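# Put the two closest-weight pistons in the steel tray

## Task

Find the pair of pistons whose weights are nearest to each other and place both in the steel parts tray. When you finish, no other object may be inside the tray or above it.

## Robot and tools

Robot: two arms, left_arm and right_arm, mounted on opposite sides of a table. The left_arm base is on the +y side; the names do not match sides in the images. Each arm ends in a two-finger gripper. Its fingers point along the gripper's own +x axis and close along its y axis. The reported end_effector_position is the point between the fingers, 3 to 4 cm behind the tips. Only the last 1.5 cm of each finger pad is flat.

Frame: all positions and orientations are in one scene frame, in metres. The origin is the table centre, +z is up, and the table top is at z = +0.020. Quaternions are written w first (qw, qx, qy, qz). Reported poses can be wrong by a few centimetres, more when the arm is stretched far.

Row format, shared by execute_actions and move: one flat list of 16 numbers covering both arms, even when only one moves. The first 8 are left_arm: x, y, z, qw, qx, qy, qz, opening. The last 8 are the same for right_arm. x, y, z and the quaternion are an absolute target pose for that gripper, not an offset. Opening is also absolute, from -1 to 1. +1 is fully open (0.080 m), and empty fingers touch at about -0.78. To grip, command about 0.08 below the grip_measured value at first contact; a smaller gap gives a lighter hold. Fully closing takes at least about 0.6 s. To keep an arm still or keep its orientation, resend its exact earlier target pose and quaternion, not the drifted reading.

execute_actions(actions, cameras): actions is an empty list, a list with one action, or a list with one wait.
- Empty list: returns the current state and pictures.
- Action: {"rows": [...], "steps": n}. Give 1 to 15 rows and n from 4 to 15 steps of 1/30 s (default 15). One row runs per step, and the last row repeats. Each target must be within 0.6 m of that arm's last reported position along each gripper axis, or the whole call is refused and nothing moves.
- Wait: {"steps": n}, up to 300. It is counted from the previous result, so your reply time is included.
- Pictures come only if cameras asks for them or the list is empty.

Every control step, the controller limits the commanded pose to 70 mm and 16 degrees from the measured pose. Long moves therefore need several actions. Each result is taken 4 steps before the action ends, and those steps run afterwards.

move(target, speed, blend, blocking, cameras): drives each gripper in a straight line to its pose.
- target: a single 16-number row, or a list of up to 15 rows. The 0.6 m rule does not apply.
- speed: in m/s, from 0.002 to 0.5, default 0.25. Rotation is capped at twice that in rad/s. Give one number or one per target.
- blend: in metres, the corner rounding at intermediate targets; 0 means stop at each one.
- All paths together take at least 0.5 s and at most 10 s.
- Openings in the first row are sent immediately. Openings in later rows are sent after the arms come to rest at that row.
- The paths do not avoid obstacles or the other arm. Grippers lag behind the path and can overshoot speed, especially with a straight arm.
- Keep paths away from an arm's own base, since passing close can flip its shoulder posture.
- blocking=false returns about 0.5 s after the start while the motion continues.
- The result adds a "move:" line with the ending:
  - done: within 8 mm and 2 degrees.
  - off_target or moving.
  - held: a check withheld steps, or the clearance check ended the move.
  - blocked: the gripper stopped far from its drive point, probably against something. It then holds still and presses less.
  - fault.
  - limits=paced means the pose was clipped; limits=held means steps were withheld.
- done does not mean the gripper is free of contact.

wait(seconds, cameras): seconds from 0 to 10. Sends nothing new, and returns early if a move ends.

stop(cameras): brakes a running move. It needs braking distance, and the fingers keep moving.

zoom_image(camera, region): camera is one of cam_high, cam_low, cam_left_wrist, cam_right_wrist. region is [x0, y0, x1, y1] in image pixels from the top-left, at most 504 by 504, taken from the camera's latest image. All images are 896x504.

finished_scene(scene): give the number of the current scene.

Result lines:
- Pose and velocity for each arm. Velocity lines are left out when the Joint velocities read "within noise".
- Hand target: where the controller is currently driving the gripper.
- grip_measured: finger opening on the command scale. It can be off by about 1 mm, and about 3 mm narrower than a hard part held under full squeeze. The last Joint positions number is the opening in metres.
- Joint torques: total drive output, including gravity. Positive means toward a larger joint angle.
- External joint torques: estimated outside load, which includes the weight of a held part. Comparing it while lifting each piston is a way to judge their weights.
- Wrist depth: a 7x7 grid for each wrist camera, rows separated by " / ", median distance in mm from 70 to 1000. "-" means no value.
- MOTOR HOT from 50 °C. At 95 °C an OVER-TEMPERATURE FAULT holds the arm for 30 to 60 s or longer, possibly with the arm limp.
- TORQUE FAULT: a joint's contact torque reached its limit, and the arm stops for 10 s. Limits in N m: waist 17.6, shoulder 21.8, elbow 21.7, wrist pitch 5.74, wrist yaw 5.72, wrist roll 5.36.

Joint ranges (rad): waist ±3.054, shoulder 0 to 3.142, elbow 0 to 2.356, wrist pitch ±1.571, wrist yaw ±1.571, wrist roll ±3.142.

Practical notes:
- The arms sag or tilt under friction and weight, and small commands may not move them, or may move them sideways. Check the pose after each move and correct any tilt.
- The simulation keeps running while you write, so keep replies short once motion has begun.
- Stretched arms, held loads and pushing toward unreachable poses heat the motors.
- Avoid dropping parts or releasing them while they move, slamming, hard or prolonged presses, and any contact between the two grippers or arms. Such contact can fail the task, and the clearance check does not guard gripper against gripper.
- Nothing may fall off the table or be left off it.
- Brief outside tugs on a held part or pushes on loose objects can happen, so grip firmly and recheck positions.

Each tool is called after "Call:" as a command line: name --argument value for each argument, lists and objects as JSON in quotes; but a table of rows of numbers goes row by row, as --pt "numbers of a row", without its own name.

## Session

Call:
execute_actions --actions '[]' --cameras '["all"]'

Call:
zoom_image --camera "cam_high" --region '[240, 100, 660, 430]'

Call:
zoom_image --camera "cam_low" --region '[200, 180, 700, 440]'

Scene clock: 0.00 s of 12600.00 s.
left_arm: end_effector_position=(+0.0943, +0.2772, +0.1503) grip_measured=+1.000 end_effector_quat_wxyz=(+0.706, +0.448, +0.166, -0.524) | right_arm: end_effector_position=(-0.2367, -0.2797, +0.2227) grip_measured=+1.000 end_effector_quat_wxyz=(+0.495, -0.260, +0.135, +0.818)
Joint positions: left_arm=[0.453 0.644 0.415 -0.557 -0.102 0.598 0.08] | right_arm=[1.169 0.956 0.69 -0.456 0.564 0.397 0.08]
Joint velocities: within noise
Joint torques (N m): no reading
External joint torques (N m): no reading
Heat: left arm: hottest wrist roll 39 °C (+0.0 °C/min); right arm: hottest wrist yaw 37 °C (+0.0 °C/min).
Wrist depth (mm): cam_left_wrist=[- - 229 196 238 211 189 / - 340 214 182 217 203 182 / - 238 204 175 170 195 174 / - 222 193 178 174 181 170 / - 209 185 186 176 93 164 / - - 198 190 195 93 - / - - 221 207 187 79 -] | cam_right_wrist=[- - - - 534 536 541 / - - - 464 462 443 446 / - - - 393 395 404 385 / - - - 350 353 339 351 / - - 308 310 319 104 306 / - - 274 281 284 85 - / - - 251 256 259 81 -]
Hand target: left_arm +0.0944, +0.2771, +0.1506; +0.706, +0.447, +0.166, -0.523 | right_arm -0.2371, -0.2794, +0.2251; +0.495, -0.256, +0.136, +0.819

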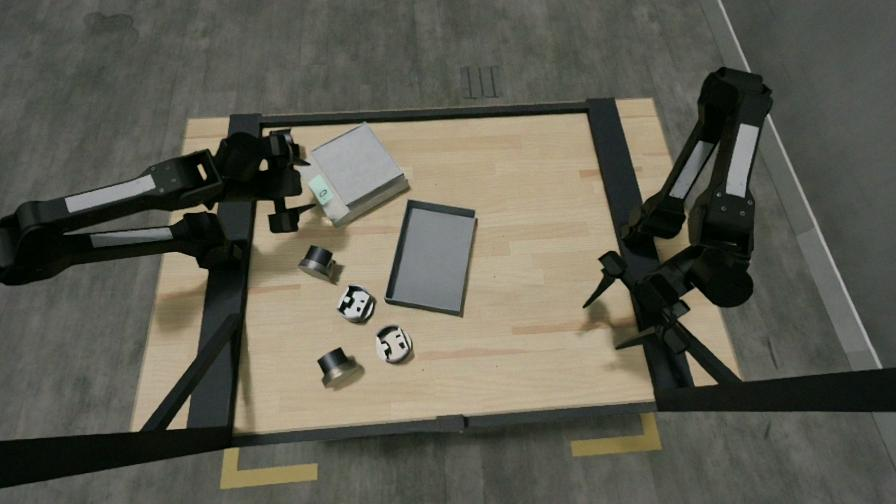

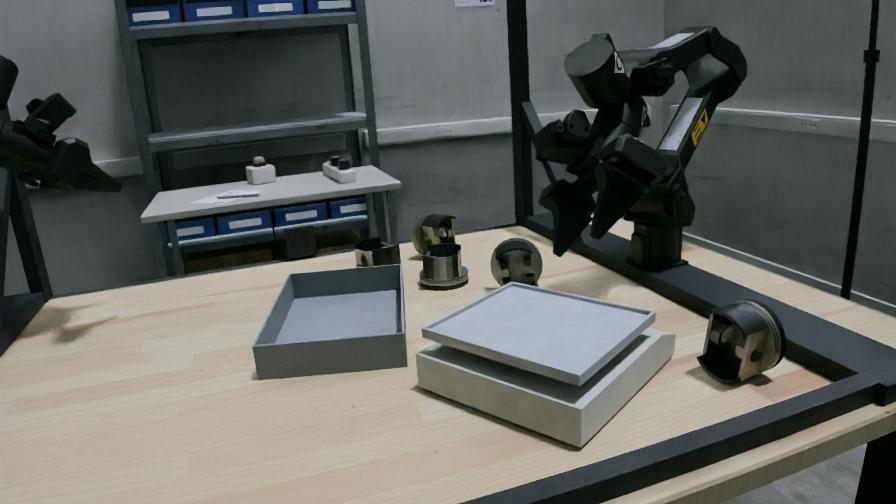

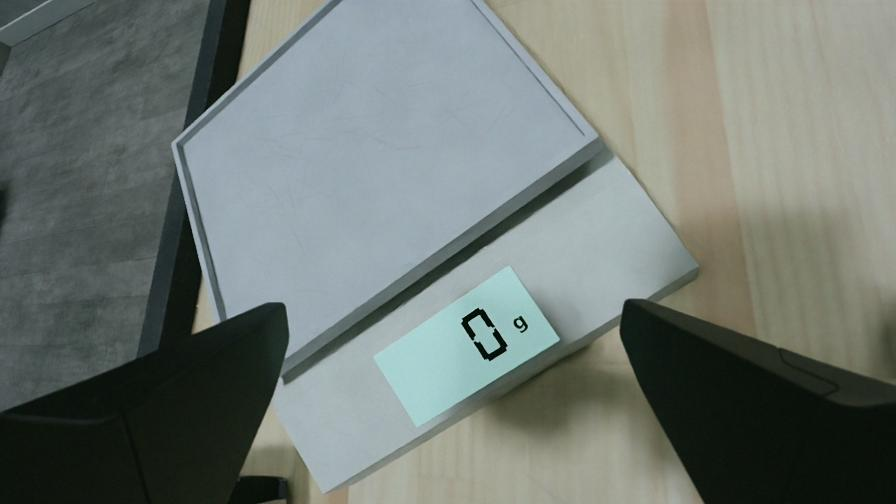

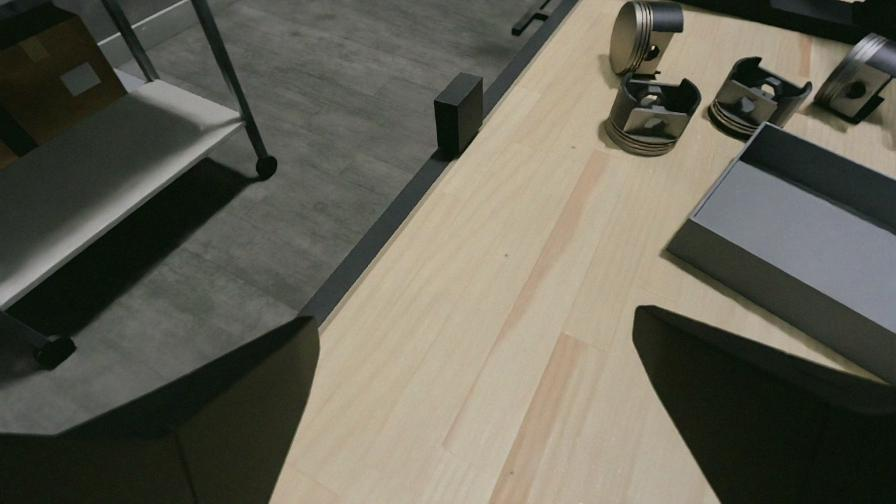

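Scaled by 1.200.

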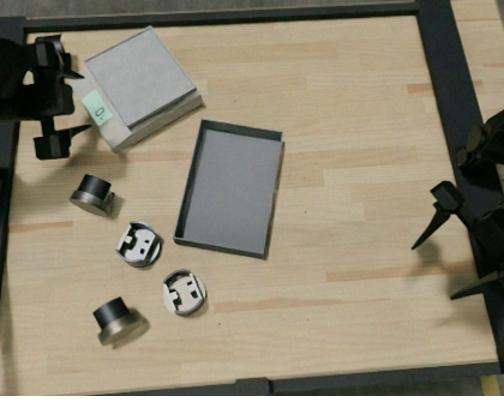

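Scaled by 1.008.

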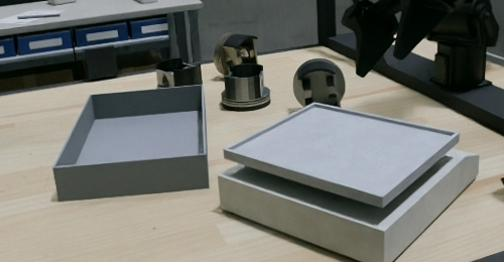

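Call:
move --pt "0.06 0.26 0.26 0.626 0.300 0.417 -0.588 1 -0.2367 -0.2797 0.2227 0.495 -0.260 0.135 0.818 1" --pt "0.0 0.20 0.36 0.626 0.300 0.417 -0.588 1 -0.2367 -0.2797 0.2227 0.495 -0.260 0.135 0.818 1" --speed 0.25 --blend '[0.03,0]'

Call:
zoom_image --camera "cam_high" --region '[250, 100, 430, 240]'

Scene clock: 2.83 s of 12600.00 s.
left_arm: end_effector_position=(+0.0005, +0.2013, +0.3585) grip_measured=+1.000 end_effector_quat_wxyz=(+0.625, +0.300, +0.417, -0.588) | right_arm: end_effector_position=(-0.2367, -0.2797, +0.2227) grip_measured=+1.000 end_effector_quat_wxyz=(+0.495, -0.260, +0.135, +0.818)
Joint positions: left_arm=[0.105 1.327 1.727 -1.471 0.087 -0.082 0.08] | right_arm=[1.169 0.956 0.69 -0.457 0.564 0.397 0.08]
Joint velocities: within noise
Joint torques (N m): left_arm=[-0.5 -2.06 6.18 1 -0.04 -0.11] | right_arm=[0.02 -2.49 5.94 1.59 0.34 0.09]
External joint torques (N m): left_arm=[-0.5 1.53 0.75 -0.12 -0.09 -0.12] | right_arm=[0.05 -0.26 -0.45 0.27 0.11 0.09]
Heat: left arm: hottest wrist roll 39 °C (+0.0 °C/min); right arm: hottest wrist yaw 37 °C (+0.0 °C/min).
Wrist depth (mm): cam_left_wrist=[403 417 437 449 480 507 - / 396 408 425 446 458 501 - / 334 343 417 435 459 481 500 / 325 335 412 429 444 472 - / 318 328 406 421 419 441 - / - - 394 405 424 93 - / - - 389 402 419 79 -] | cam_right_wrist=[- - - - 533 541 546 / - - - 460 460 438 447 / - - - 397 401 401 385 / - - - 348 350 338 355 / - - 311 312 320 104 307 / - - 273 281 282 85 - / - - 250 258 257 81 -]
Hand target: left_arm +0.0000, +0.2000, +0.3600; +0.626, +0.300, +0.417, -0.588 | right_arm -0.2367, -0.2797, +0.2227; +0.495, -0.260, +0.135, +0.818
Off the commanded pose: left_arm 0.002 m, 0 deg | right_arm 0.000 m, 0 deg.
Kept back: nothing.
move: done

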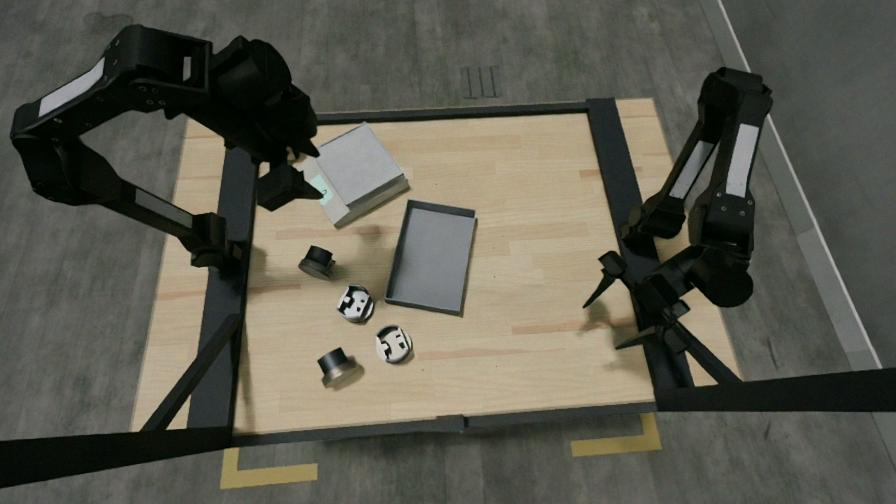

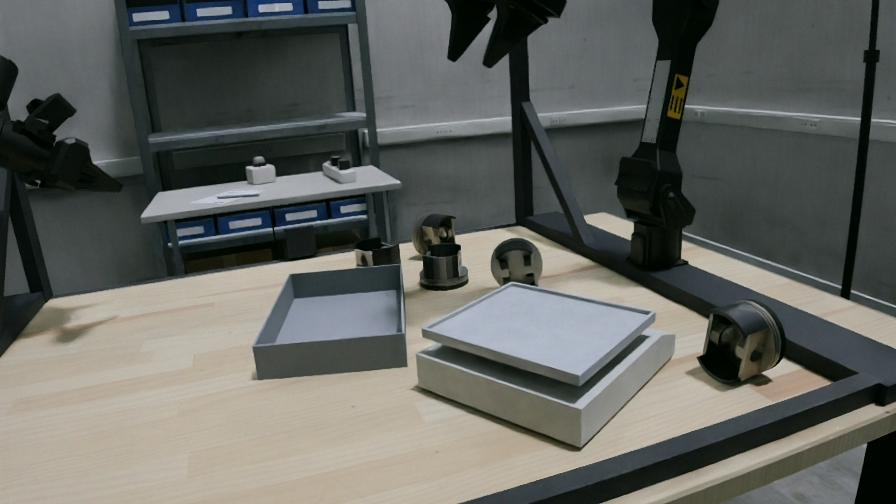

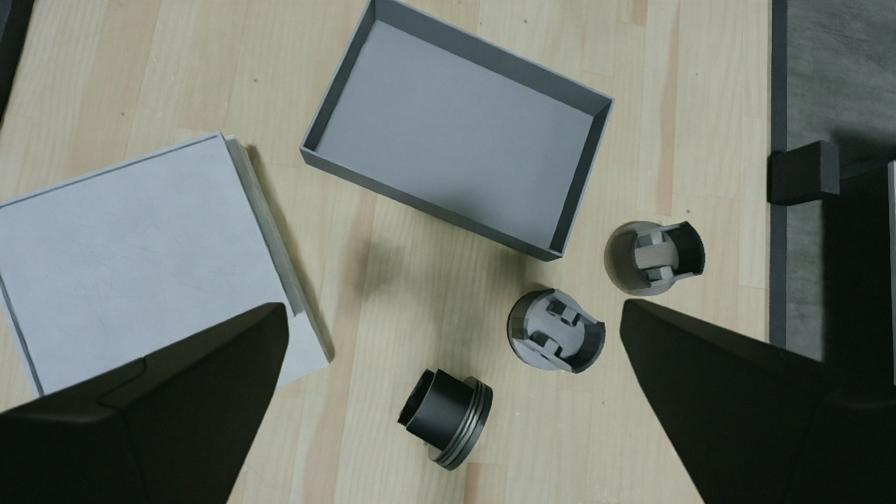

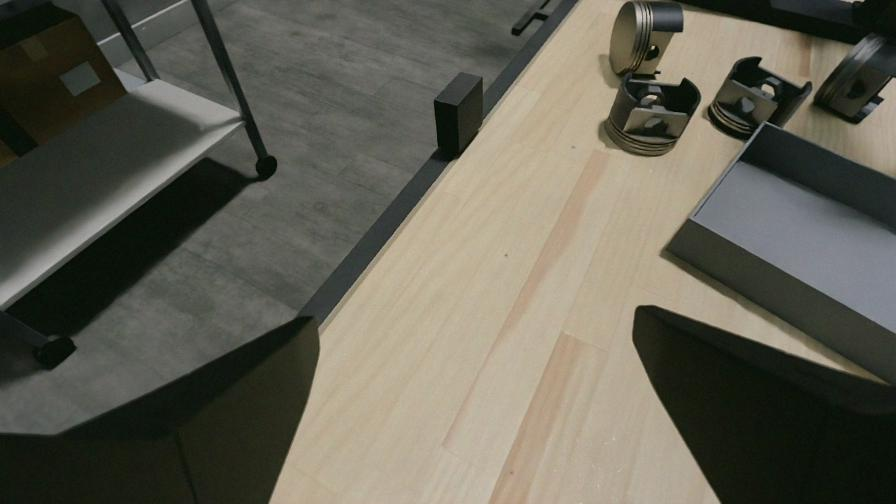

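Scaled by 2.800.

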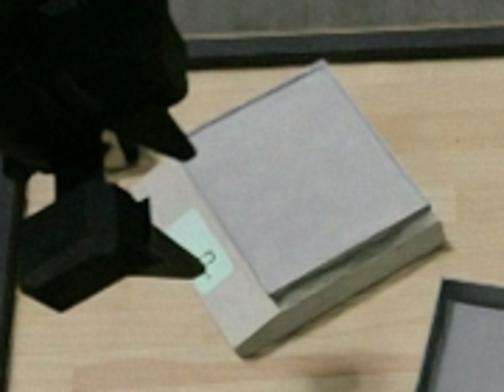

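Call:
move --pt "-0.13 0.19 0.23 0.5 0.5 0.5 -0.5 1 -0.2367 -0.2797 0.2227 0.495 -0.260 0.135 0.818 1" --speed 0.3 --cameras '["cam_left_wrist"]'

Scene clock: 4.73 s of 12600.00 s.
left_arm: end_effector_position=(-0.1286, +0.1901, +0.2315) grip_measured=+1.000 end_effector_quat_wxyz=(+0.501, +0.499, +0.498, -0.502) | right_arm: end_effector_position=(-0.2367, -0.2797, +0.2227) grip_measured=+1.000 end_effector_quat_wxyz=(+0.495, -0.260, +0.135, +0.818)
Joint positions: left_arm=[-0.397 1.676 1.614 -1.502 -0.003 -0.4 0.08] | right_arm=[1.169 0.956 0.69 -0.457 0.564 0.397 0.08]
Joint velocities: within noise
Joint torques (N m): left_arm=[-0.31 -4.73 5.58 0.32 0.09 -0.13] | right_arm=[0.08 -2.39 5.93 1.55 0.32 0.07]
External joint torques (N m): left_arm=[-0.28 1.8 -0.11 -0.04 0.11 -0.13] | right_arm=[0.1 -0.17 -0.46 0.23 0.09 0.06]
Heat: left arm: hottest wrist roll 39 °C (+0.0 °C/min); right arm: hottest wrist yaw 37 °C (+0.0 °C/min).
Wrist depth (mm): cam_left_wrist=[244 245 247 250 239 236 258 / 255 258 261 257 267 268 272 / 259 272 275 255 280 260 289 / 256 287 286 295 298 225 308 / 301 297 236 313 316 236 - / - - 330 334 338 93 - / - - 348 350 352 79 -] | cam_right_wrist=[- - - - 533 539 543 / - - - 457 459 440 441 / - - - 394 400 402 382 / - - - 346 351 338 357 / - - 309 311 320 104 304 / - - 275 282 284 84 - / - - 251 258 257 81 -]
Hand target: left_arm -0.1300, +0.1901, +0.2300; +0.500, +0.500, +0.500, -0.500 | right_arm -0.2367, -0.2797, +0.2227; +0.495, -0.260, +0.135, +0.818
Off the commanded pose: left_arm 0.002 m, 0 deg | right_arm 0.000 m, 0 deg.
Kept back: nothing.
move: done
Images, in order (width x height): cam_left_wrist 896x504.

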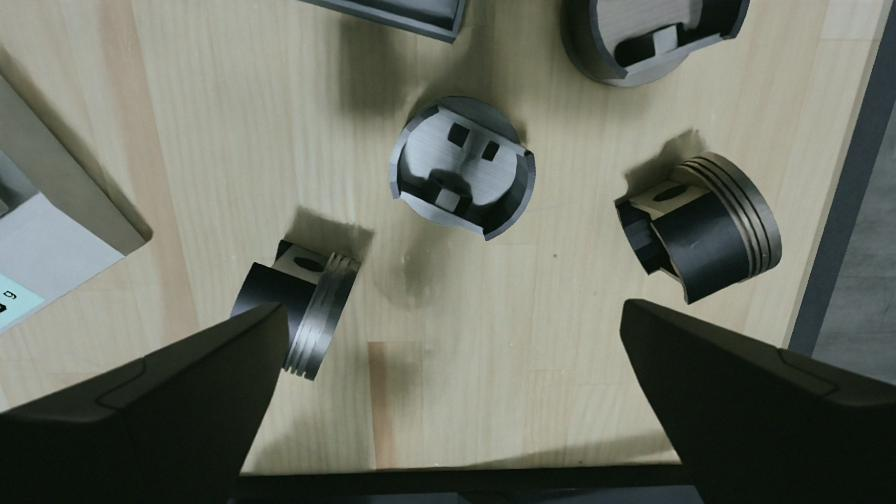

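Call:
move --pt "-0.136 0.184 0.15 -0.165 0.6876 -0.165 -0.6876 1 -0.2367 -0.2797 0.2227 0.495 -0.260 0.135 0.818 1" --speed 0.25 --cameras '["cam_left_wrist"]'

Scene clock: 9.73 s of 12600.00 s.
left_arm: end_effector_position=(-0.1354, +0.1814, +0.1553) grip_measured=+1.000 end_effector_quat_wxyz=(-0.156, +0.688, -0.169, -0.689) | right_arm: end_effector_position=(-0.2367, -0.2797, +0.2227) grip_measured=+1.000 end_effector_quat_wxyz=(+0.495, -0.260, +0.135, +0.818)
Joint positions: left_arm=[-0.406 1.7 1.337 -1.189 -0.003 1.622 0.08] | right_arm=[1.169 0.956 0.69 -0.457 0.564 0.397 0.08]
Joint velocities: within noise
Joint torques (N m): left_arm=[-0.4 -4.65 4.25 0.46 0.16 0.16] | right_arm=[0.22 -2.4 5.85 1.56 0.3 0.07]
External joint torques (N m): left_arm=[-0.38 2.06 -1.49 0.12 0.11 0.16] | right_arm=[0.23 -0.17 -0.55 0.24 0.08 0.07]
Heat: left arm: hottest wrist roll 39 °C (+0.0 °C/min); right arm: hottest wrist yaw 37 °C (+0.0 °C/min).
Wrist depth (mm): cam_left_wrist=[159 162 178 180 182 183 186 / 163 168 187 188 191 194 195 / 191 194 196 180 202 204 206 / 205 206 207 189 214 211 218 / 212 204 203 191 226 93 228 / - - 230 238 241 93 - / - - 244 255 259 79 -] | cam_right_wrist=[- - - - 527 540 527 / - - - 460 454 437 447 / - - - 400 399 403 389 / - - - 348 349 340 358 / - - 307 312 320 104 304 / - - 274 280 282 84 - / - - 251 257 259 81 -]
Hand target: left_arm -0.1360, +0.1841, +0.1501; -0.165, +0.688, -0.165, -0.688 | right_arm -0.2367, -0.2797, +0.2227; +0.495, -0.260, +0.135, +0.818
Off the commanded pose: left_arm 0.006 m, 1 deg | right_arm 0.000 m, 0 deg.
Kept back: nothing.
move: done
Images, in order (width x height): cam_left_wrist 896x504.

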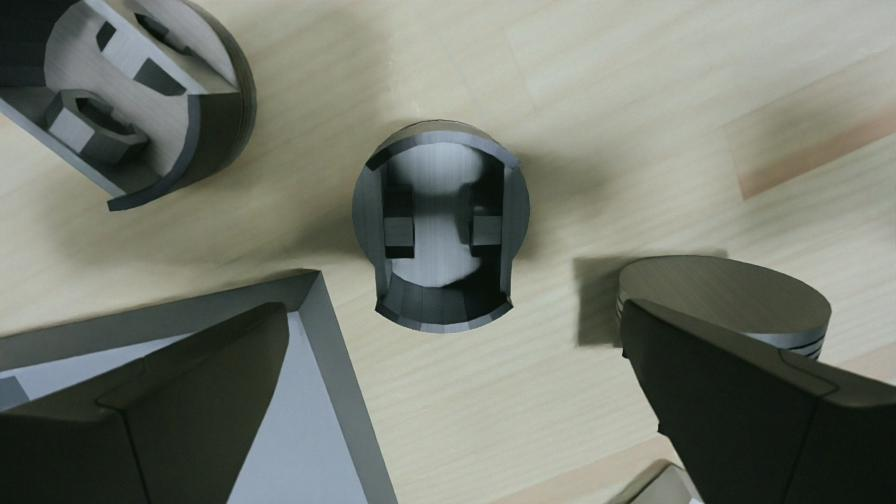

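Call:
move --pt "-0.1392 0.182 0.12 -0.165 0.6876 -0.165 -0.6876 0.62 -0.2367 -0.2797 0.2227 0.495 -0.260 0.135 0.818 1" --pt "-0.1392 0.182 0.0775 -0.165 0.6876 -0.165 -0.6876 0.62 -0.2367 -0.2797 0.2227 0.495 -0.260 0.135 0.818 1" --pt "-0.1392 0.182 0.0775 -0.165 0.6876 -0.165 -0.6876 0 -0.2367 -0.2797 0.2227 0.495 -0.260 0.135 0.818 1" --speed '[0.15,0.1,0.1]' --cameras '["cam_left_wrist","cam_low"]'

Scene clock: 11.63 s of 12600.00 s.
left_arm: end_effector_position=(-0.1392, +0.1785, +0.0822) grip_measured=+0.303 end_effector_quat_wxyz=(-0.159, +0.687, -0.171, -0.688) | right_arm: end_effector_position=(-0.2367, -0.2797, +0.2227) grip_measured=+1.000 end_effector_quat_wxyz=(+0.495, -0.260, +0.135, +0.818)
Joint positions: left_arm=[-0.413 1.789 1.141 -0.906 -0.002 1.623 0.049] | right_arm=[1.169 0.956 0.69 -0.457 0.564 0.397 0.08]
Joint velocities: within noise
Joint torques (N m): left_arm=[-0.4 -4.96 3.99 0.43 0.14 -0.09] | right_arm=[0.09 -2.29 5.93 1.6 0.33 0.02]
External joint torques (N m): left_arm=[-0.45 2.02 -1.24 0.14 0.1 -0.09] | right_arm=[0.09 -0.06 -0.49 0.27 0.11 0.02]
Heat: left arm: hottest wrist roll 39 °C (+0.0 °C/min); right arm: hottest wrist yaw 37 °C (+0.0 °C/min).
Wrist depth (mm): cam_left_wrist=[- 111 113 114 115 116 117 / - 117 118 119 121 122 123 / 99 124 124 103 127 128 130 / 129 130 128 115 116 136 138 / 138 137 99 119 99 143 145 / - - 99 126 103 - 132 / - - 100 107 102 - -] | cam_right_wrist=[- - - - 534 513 359 / - - - 459 461 425 445 / - - - 393 400 401 383 / - - - 349 351 337 353 / - - 309 310 319 104 305 / - - 275 284 281 84 - / - - 252 258 259 81 -]
Hand target: left_arm -0.1392, +0.1821, +0.0776; -0.165, +0.688, -0.165, -0.688 | right_arm -0.2367, -0.2797, +0.2227; +0.495, -0.260, +0.135, +0.818
Off the commanded pose: left_arm 0.006 m, 1 deg | right_arm 0.000 m, 0 deg.
Kept back: nothing.
move: done
Images, in order (width x height): cam_low 896x504, cam_left_wrist 896x504.

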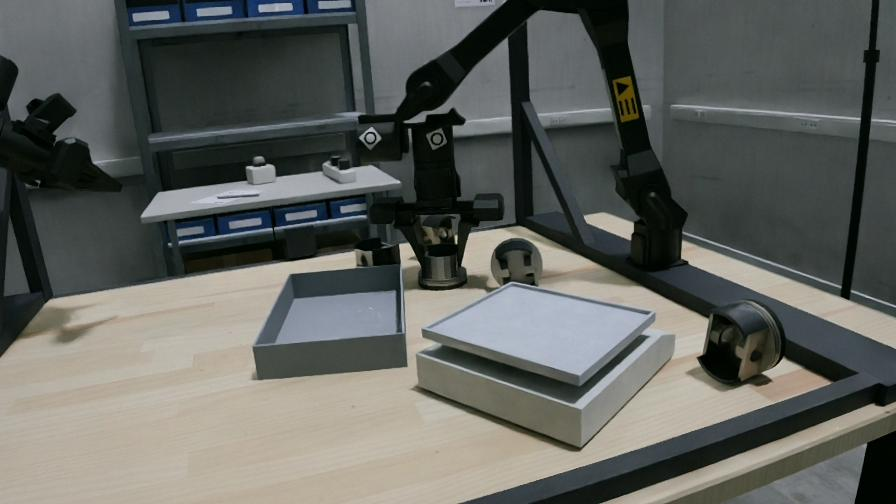

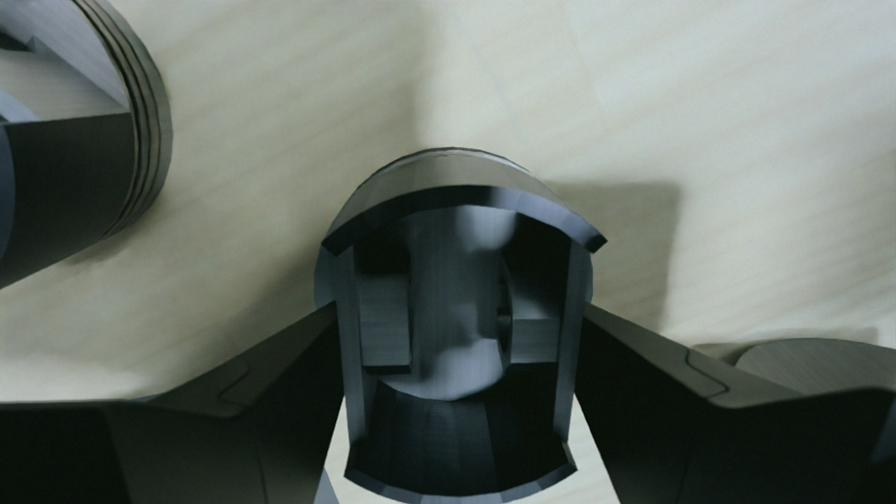

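Call:
move --pt "-0.1392 0.180 0.16 -0.165 0.6876 -0.165 -0.6876 0 -0.2367 -0.2797 0.2227 0.495 -0.260 0.135 0.818 1" --pt "0.16 0.16 0.21 0.165 0.6876 0.165 -0.6876 0 -0.2367 -0.2797 0.2227 0.495 -0.260 0.135 0.818 1" --speed '[0.2,0.25]' --blend '[0.03,0]'

Scene clock: 14.57 s of 12600.00 s.
left_arm: end_effector_position=(+0.1588, +0.1625, +0.2084) grip_measured=+0.303 end_effector_quat_wxyz=(+0.162, +0.688, +0.166, -0.688) | right_arm: end_effector_position=(-0.2367, -0.2797, +0.2227) grip_measured=+1.000 end_effector_quat_wxyz=(+0.495, -0.260, +0.135, +0.818)
Joint positions: left_arm=[0.521 1.871 1.757 -1.463 -0.001 1.62 0.049] | right_arm=[1.169 0.956 0.69 -0.457 0.564 0.397 0.08]
Joint velocities: within noise
Joint torques (N m): left_arm=[-0.06 -6.21 6.94 0.21 0.1 -0.13] | right_arm=[0 -2.55 6.13 1.57 0.32 0.07]
External joint torques (N m): left_arm=[-0.02 1.7 1.29 -0.1 0.05 -0.13] | right_arm=[0 -0.33 -0.28 0.25 0.1 0.07]
Heat: left arm: hottest wrist roll 39 °C (+0.0 °C/min); right arm: hottest wrist yaw 37 °C (+0.0 °C/min).
Wrist depth (mm): cam_left_wrist=[217 220 223 226 230 234 240 / 228 229 178 179 185 248 253 / 239 241 184 103 194 261 268 / 252 256 100 115 115 277 280 / 268 270 98 120 99 294 287 / 264 - 99 127 103 - 292 / - - - 107 101 - -] | cam_right_wrist=[- - - - 534 535 550 / - - - 461 461 453 454 / - - - 393 398 403 383 / - - - 352 352 340 355 / - - 310 314 321 104 305 / - - 276 280 284 84 - / - - 252 258 258 81 -]
Hand target: left_arm +0.1600, +0.1601, +0.2099; +0.165, +0.688, +0.165, -0.688 | right_arm -0.2367, -0.2797, +0.2227; +0.495, -0.260, +0.135, +0.818
Off the commanded pose: left_arm 0.003 m, 0 deg | right_arm 0.000 m, 0 deg.
Kept back: nothing.
move: done

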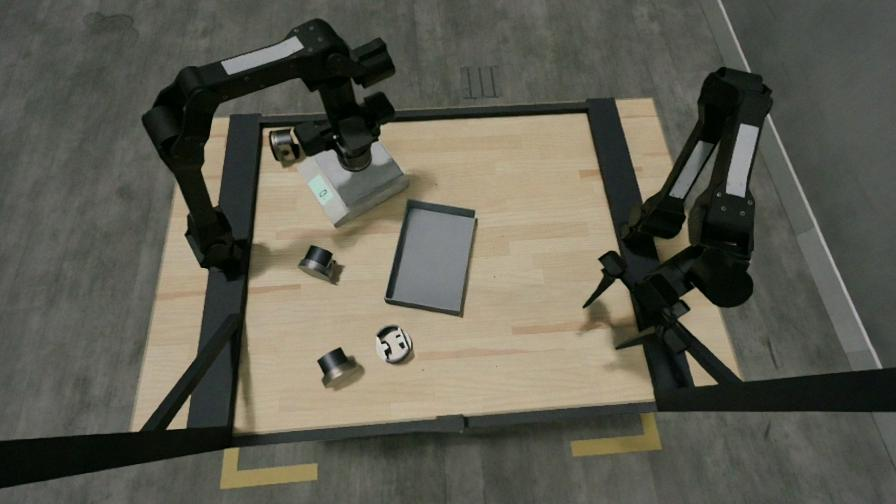

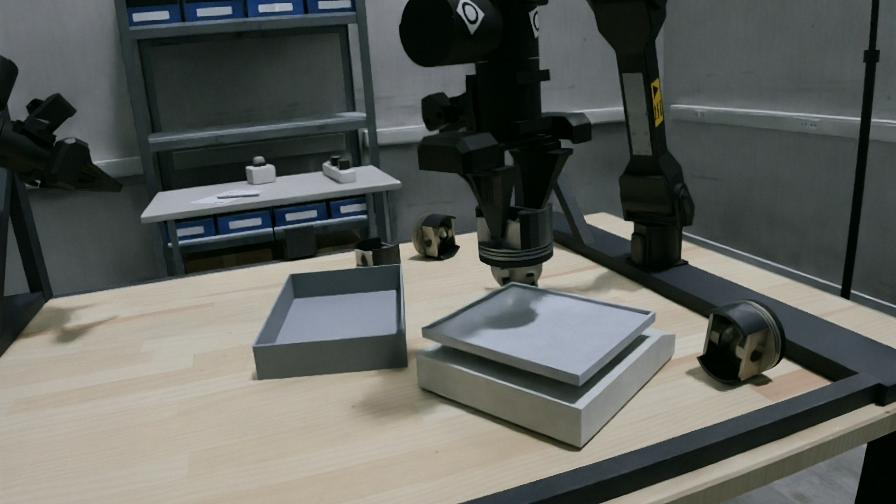

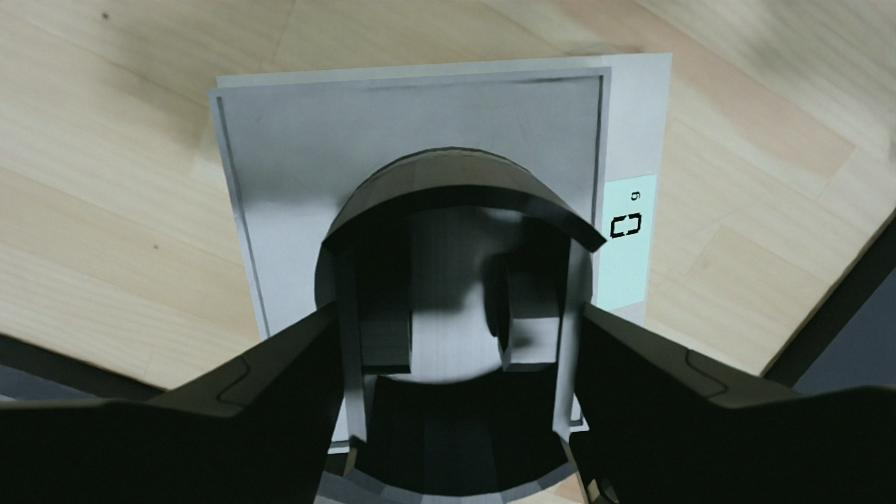

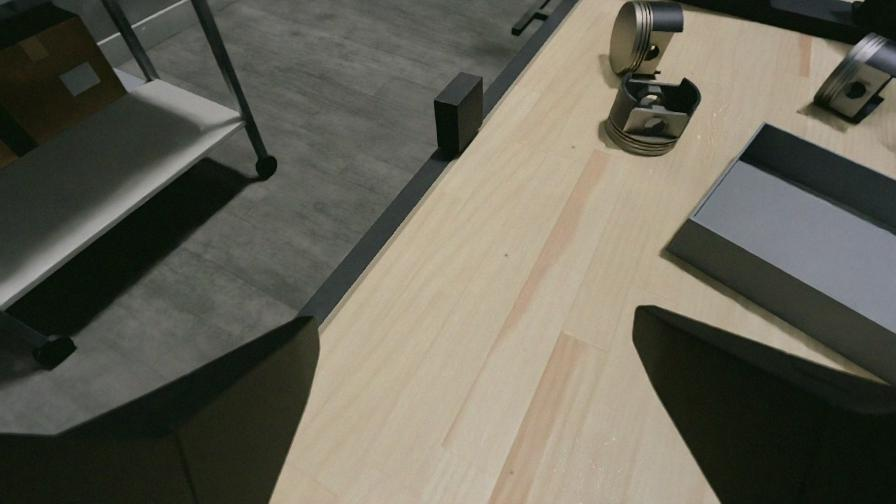

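Call:
move --pt "0.2143 0.2177 0.195 0.183 0.683 0.183 -0.683 0 -0.2367 -0.2797 0.2227 0.495 -0.260 0.135 0.818 1" --pt "0.2135 0.2187 0.152 0.183 0.683 0.183 -0.683 0 -0.2367 -0.2797 0.2227 0.495 -0.260 0.135 0.818 1" --speed '[0.2,0.12]' --blend '[0.01,0]'

Scene clock: 16.67 s of 12600.00 s.
left_arm: end_effector_position=(+0.2148, +0.2180, +0.1508) grip_measured=+0.303 end_effector_quat_wxyz=(+0.183, +0.683, +0.186, -0.683) | right_arm: end_effector_position=(-0.2367, -0.2797, +0.2227) grip_measured=+1.000 end_effector_quat_wxyz=(+0.495, -0.260, +0.135, +0.818)
Joint positions: left_arm=[0.75 1.821 1.465 -1.218 -0.002 1.787 0.049] | right_arm=[1.169 0.956 0.69 -0.457 0.564 0.397 0.08]
Joint velocities: within noise
Joint torques (N m): left_arm=[-0.1 -7.6 4.65 0.41 0.15 0.14] | right_arm=[0 -2.51 6.02 1.58 0.32 0.07]
External joint torques (N m): left_arm=[-0.07 0.02 -1.06 0.1 0.1 0.14] | right_arm=[-0.01 -0.26 -0.37 0.27 0.1 0.07]
Heat: left arm: hottest wrist roll 39 °C (+0.0 °C/min); right arm: hottest wrist yaw 37 °C (+0.0 °C/min).
Wrist depth (mm): cam_left_wrist=[114 115 117 119 120 156 185 / 119 121 123 125 128 189 194 / 125 126 128 103 133 200 205 / 134 134 132 115 104 212 218 / 201 142 99 120 99 226 226 / 194 - 99 127 103 - 223 / - - 100 107 102 - -] | cam_right_wrist=[- - - - 529 542 546 / - - - 459 460 452 457 / - - - 396 402 402 381 / - - - 350 352 338 354 / - - 309 311 318 104 306 / - - 275 280 283 84 - / - - 251 257 259 81 -]
Hand target: left_arm +0.2135, +0.2187, +0.1519; +0.183, +0.683, +0.183, -0.683 | right_arm -0.2367, -0.2797, +0.2227; +0.495, -0.260, +0.135, +0.818
Off the commanded pose: left_arm 0.002 m, 0 deg | right_arm 0.000 m, 0 deg.
Kept back: nothing.
move: done

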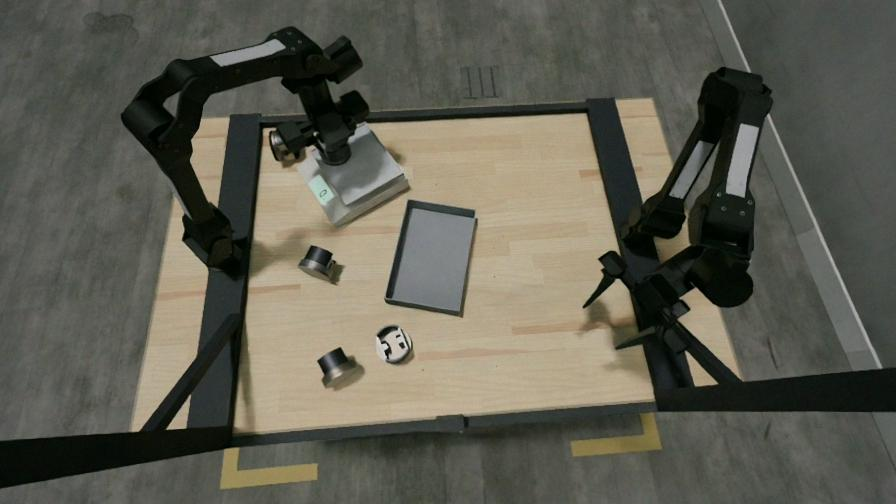

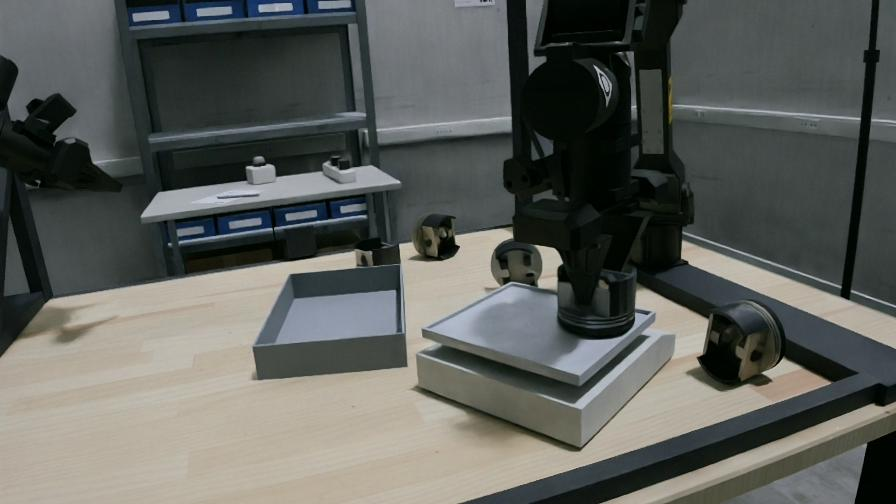

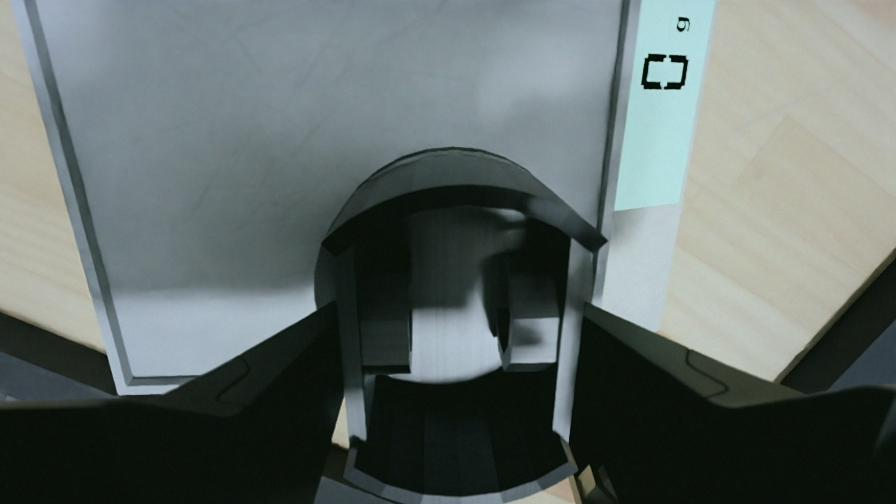

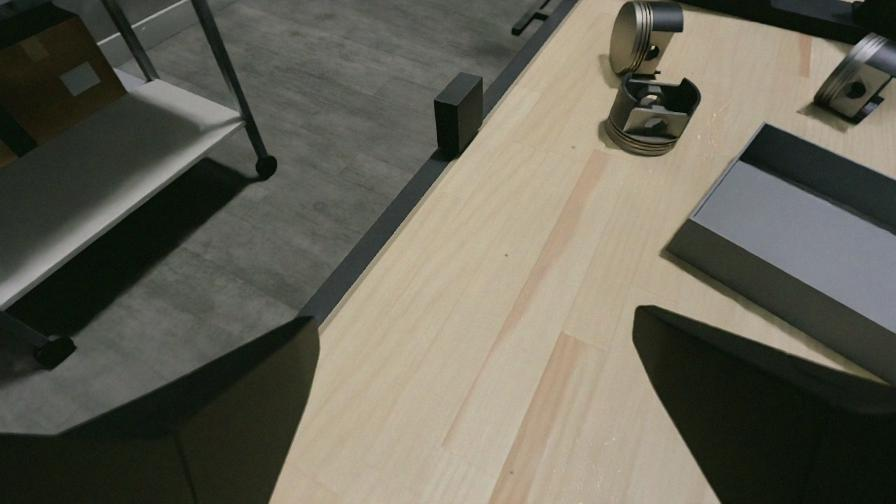

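Call:
move --pt "0.2135 0.2177 0.142 0.183 0.683 0.183 -0.683 0 -0.2367 -0.2797 0.2227 0.495 -0.260 0.135 0.818 1" --speed 0.05 --cameras '["cam_high"]'

Call:
zoom_image --camera "cam_high" --region '[260, 100, 420, 240]'

Scene clock: 17.60 s of 12600.00 s.
left_arm: end_effector_position=(+0.2149, +0.2179, +0.1446) grip_measured=+0.303 end_effector_quat_wxyz=(+0.185, +0.683, +0.185, -0.682) | right_arm: end_effector_position=(-0.2367, -0.2797, +0.2227) grip_measured=+1.000 end_effector_quat_wxyz=(+0.495, -0.260, +0.135, +0.818)
Joint positions: left_arm=[0.75 1.82 1.439 -1.188 -0.002 1.787 0.049] | right_arm=[1.169 0.956 0.69 -0.457 0.564 0.397 0.08]
Joint velocities: within noise
Joint torques (N m): left_arm=[-0.29 -6.57 4.14 0.94 0.15 0.08] | right_arm=[0.02 -2.43 6.08 1.54 0.31 0.05]
External joint torques (N m): left_arm=[-0.18 0.99 -1.5 0.66 0.08 0.08] | right_arm=[0.01 -0.22 -0.32 0.21 0.1 0.04]
Heat: left arm: hottest wrist roll 39 °C (+0.0 °C/min); right arm: hottest wrist yaw 37 °C (+0.0 °C/min).
Wrist depth (mm): cam_left_wrist=[110 111 113 115 116 149 178 / 115 117 119 120 122 182 187 / 121 123 124 94 129 192 199 / 130 130 128 115 116 205 210 / 195 137 99 120 99 217 219 / - - 99 127 103 - 224 / - - 100 107 102 - -] | cam_right_wrist=[- - - - 530 539 541 / - - - 463 463 449 458 / - - - 398 397 399 383 / - - - 347 349 338 353 / - - 309 311 321 103 305 / - - 273 281 282 85 - / - - 252 257 258 81 -]
Hand target: left_arm +0.2135, +0.2177, +0.1421; +0.183, +0.683, +0.183, -0.683 | right_arm -0.2367, -0.2797, +0.2227; +0.495, -0.260, +0.135, +0.818
Off the commanded pose: left_arm 0.003 m, 0 deg | right_arm 0.000 m, 0 deg.
Kept back: nothing.
move: done
Images, in order (width x height): cam_high 896x504.

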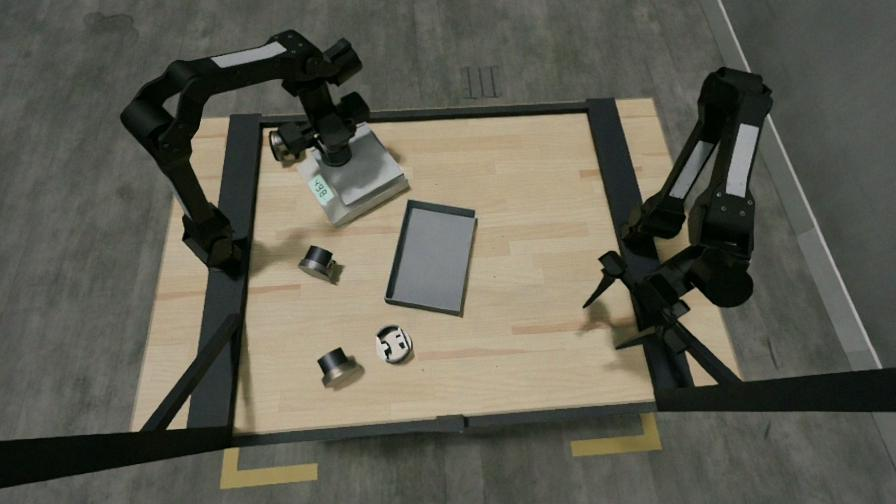

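Scaled by 3.150.

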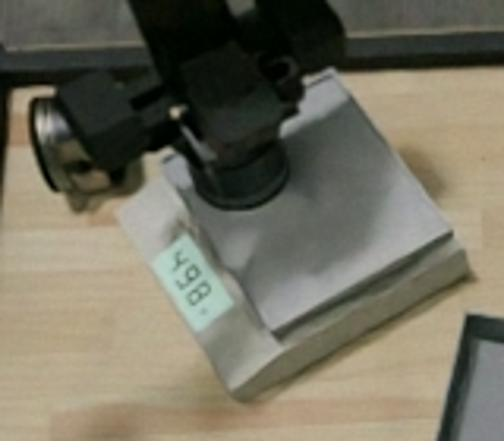

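Call:
move --pt "0.2145 0.2179 0.1445 0.183 0.683 0.183 -0.683 0.55 -0.2367 -0.2797 0.2227 0.495 -0.260 0.135 0.818 1" --pt "0.2145 0.2179 0.2 0.183 0.683 0.183 -0.683 0.6 -0.2367 -0.2797 0.2227 0.495 -0.260 0.135 0.818 1" --speed '[0.1,0.2]' --cameras '["cam_high","cam_left_wrist"]'

Call:
zoom_image --camera "cam_high" --region '[260, 100, 420, 240]'

Scene clock: 19.93 s of 12600.00 s.
left_arm: end_effector_position=(+0.2137, +0.2191, +0.1973) grip_measured=+0.597 end_effector_quat_wxyz=(+0.181, +0.682, +0.187, -0.683) | right_arm: end_effector_position=(-0.2367, -0.2797, +0.2227) grip_measured=+1.000 end_effector_quat_wxyz=(+0.495, -0.260, +0.135, +0.818)
Joint positions: left_arm=[0.75 1.815 1.641 -1.406 -0.002 1.788 0.062] | right_arm=[1.169 0.956 0.69 -0.457 0.564 0.397 0.08]
Joint velocities: within noise
Joint torques (N m): left_arm=[-0.04 -6.68 6.4 0.22 0.14 0.15] | right_arm=[0.14 -2.39 6.14 1.59 0.27 0.08]
External joint torques (N m): left_arm=[-0.01 0.88 0.73 -0.05 0.09 0.15] | right_arm=[0.13 -0.15 -0.31 0.25 0.06 0.08]
Heat: left arm: hottest wrist roll 39 °C (+0.0 °C/min); right arm: hottest wrist yaw 37 °C (+0.0 °C/min).
Wrist depth (mm): cam_left_wrist=[209 156 160 162 167 226 229 / 219 164 167 169 192 238 242 / 230 174 175 161 207 252 253 / 241 185 183 168 222 266 255 / 238 238 192 166 196 274 266 / - - 267 288 250 78 278 / - - - 291 303 80 -] | cam_right_wrist=[- - - - 532 541 546 / - - - 457 459 456 460 / - - - 394 399 398 384 / - - - 349 352 339 354 / - - 306 313 320 104 304 / - - 273 283 283 84 - / - - 251 256 257 81 -]
Hand target: left_arm +0.2144, +0.2179, +0.1999; +0.183, +0.683, +0.183, -0.683 | right_arm -0.2367, -0.2797, +0.2227; +0.495, -0.260, +0.135, +0.818
Off the commanded pose: left_arm 0.003 m, 1 deg | right_arm 0.000 m, 0 deg.
Kept back: nothing.
move: done
Images, in order (width x height): cam_high 896x504, cam_left_wrist 896x504.

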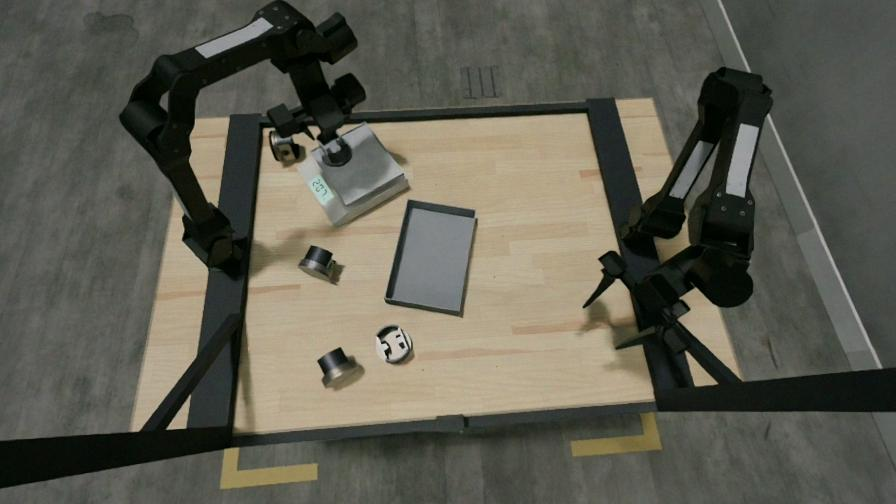

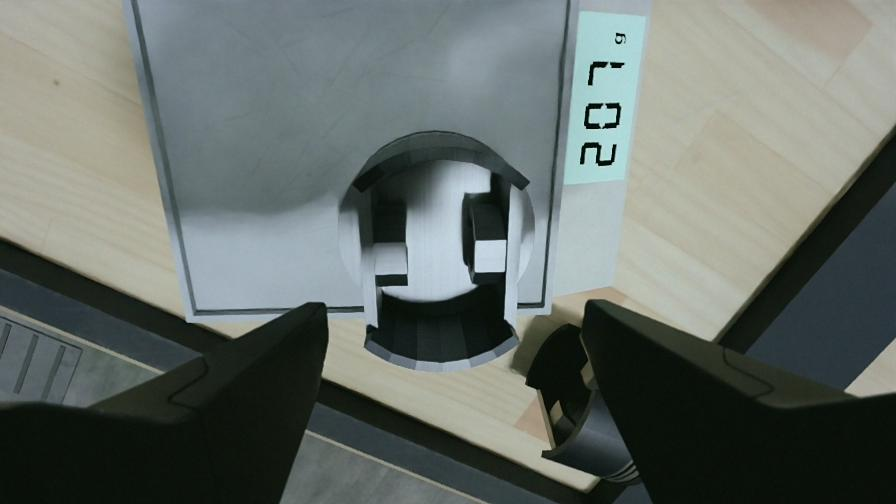

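Scaled by 3.150.

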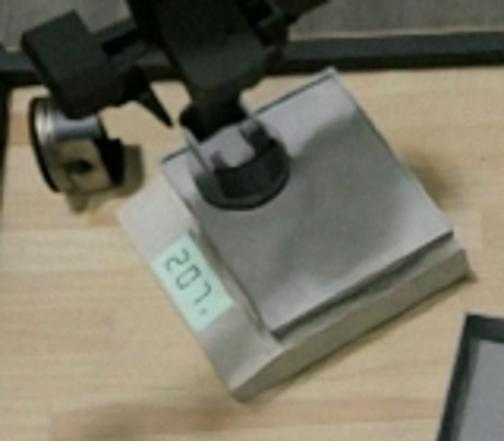

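Call:
move --pt "-0.22 0.118 0.16 0.1349 0.6941 0.1349 -0.6941 1 -0.2367 -0.2797 0.2227 0.495 -0.260 0.135 0.818 1" --speed 0.3 --cameras '["cam_left_wrist"]'

Scene clock: 22.23 s of 12600.00 s.
left_arm: end_effector_position=(-0.2202, +0.1202, +0.1629) grip_measured=+1.000 end_effector_quat_wxyz=(+0.134, +0.693, +0.131, -0.696) | right_arm: end_effector_position=(-0.2367, -0.2797, +0.2227) grip_measured=+1.000 end_effector_quat_wxyz=(+0.495, -0.260, +0.135, +0.818)
Joint positions: left_arm=[-0.538 2.078 1.868 -1.355 0.001 0.651 0.08] | right_arm=[1.169 0.956 0.69 -0.457 0.564 0.397 0.08]
Joint velocities: within noise
Joint torques (N m): left_arm=[0.24 -6.92 6.49 0.27 0 -0.14] | right_arm=[0.09 -2.4 5.95 1.58 0.35 0.09]
External joint torques (N m): left_arm=[0.25 2.6 0.73 -0.08 -0.04 -0.14] | right_arm=[0.08 -0.22 -0.37 0.28 0.13 0.08]
Heat: left arm: hottest shoulder 39 °C (+8.1 °C/min); right arm: hottest wrist yaw 37 °C (+0.0 °C/min).
Wrist depth (mm): cam_left_wrist=[178 180 181 184 187 189 192 / 186 188 188 189 197 198 201 / 194 199 198 186 208 150 145 / 180 205 210 195 222 153 224 / 217 185 222 231 233 92 243 / - - 234 245 250 93 - / - - 254 263 268 79 -] | cam_right_wrist=[- - - - 528 516 548 / - - - 459 462 450 460 / - - - 395 399 399 383 / - - - 348 350 340 355 / - - 308 313 319 104 306 / - - 275 281 285 85 - / - - 252 257 258 81 -]
Hand target: left_arm -0.2200, +0.1180, +0.1600; +0.135, +0.694, +0.135, -0.694 | right_arm -0.2367, -0.2797, +0.2227; +0.495, -0.260, +0.135, +0.818
Off the commanded pose: left_arm 0.004 m, 1 deg | right_arm 0.000 m, 0 deg.
Kept back: nothing.
move: done
Images, in order (width x height): cam_left_wrist 896x504.

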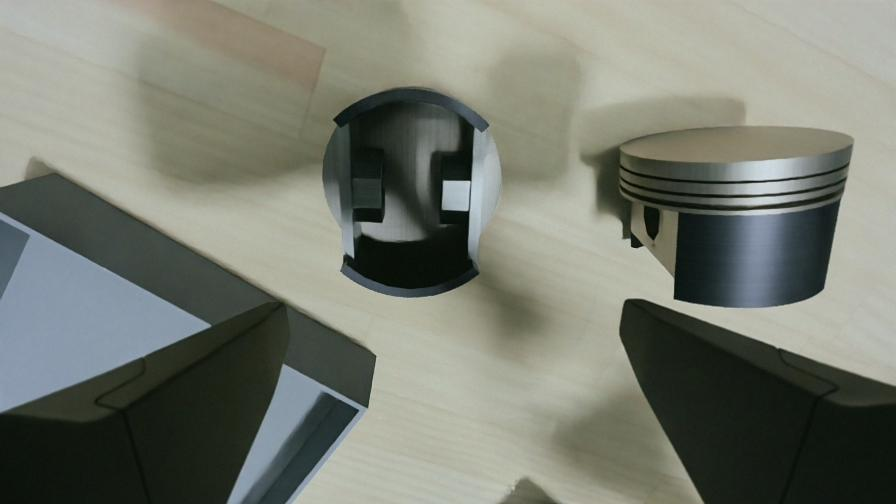

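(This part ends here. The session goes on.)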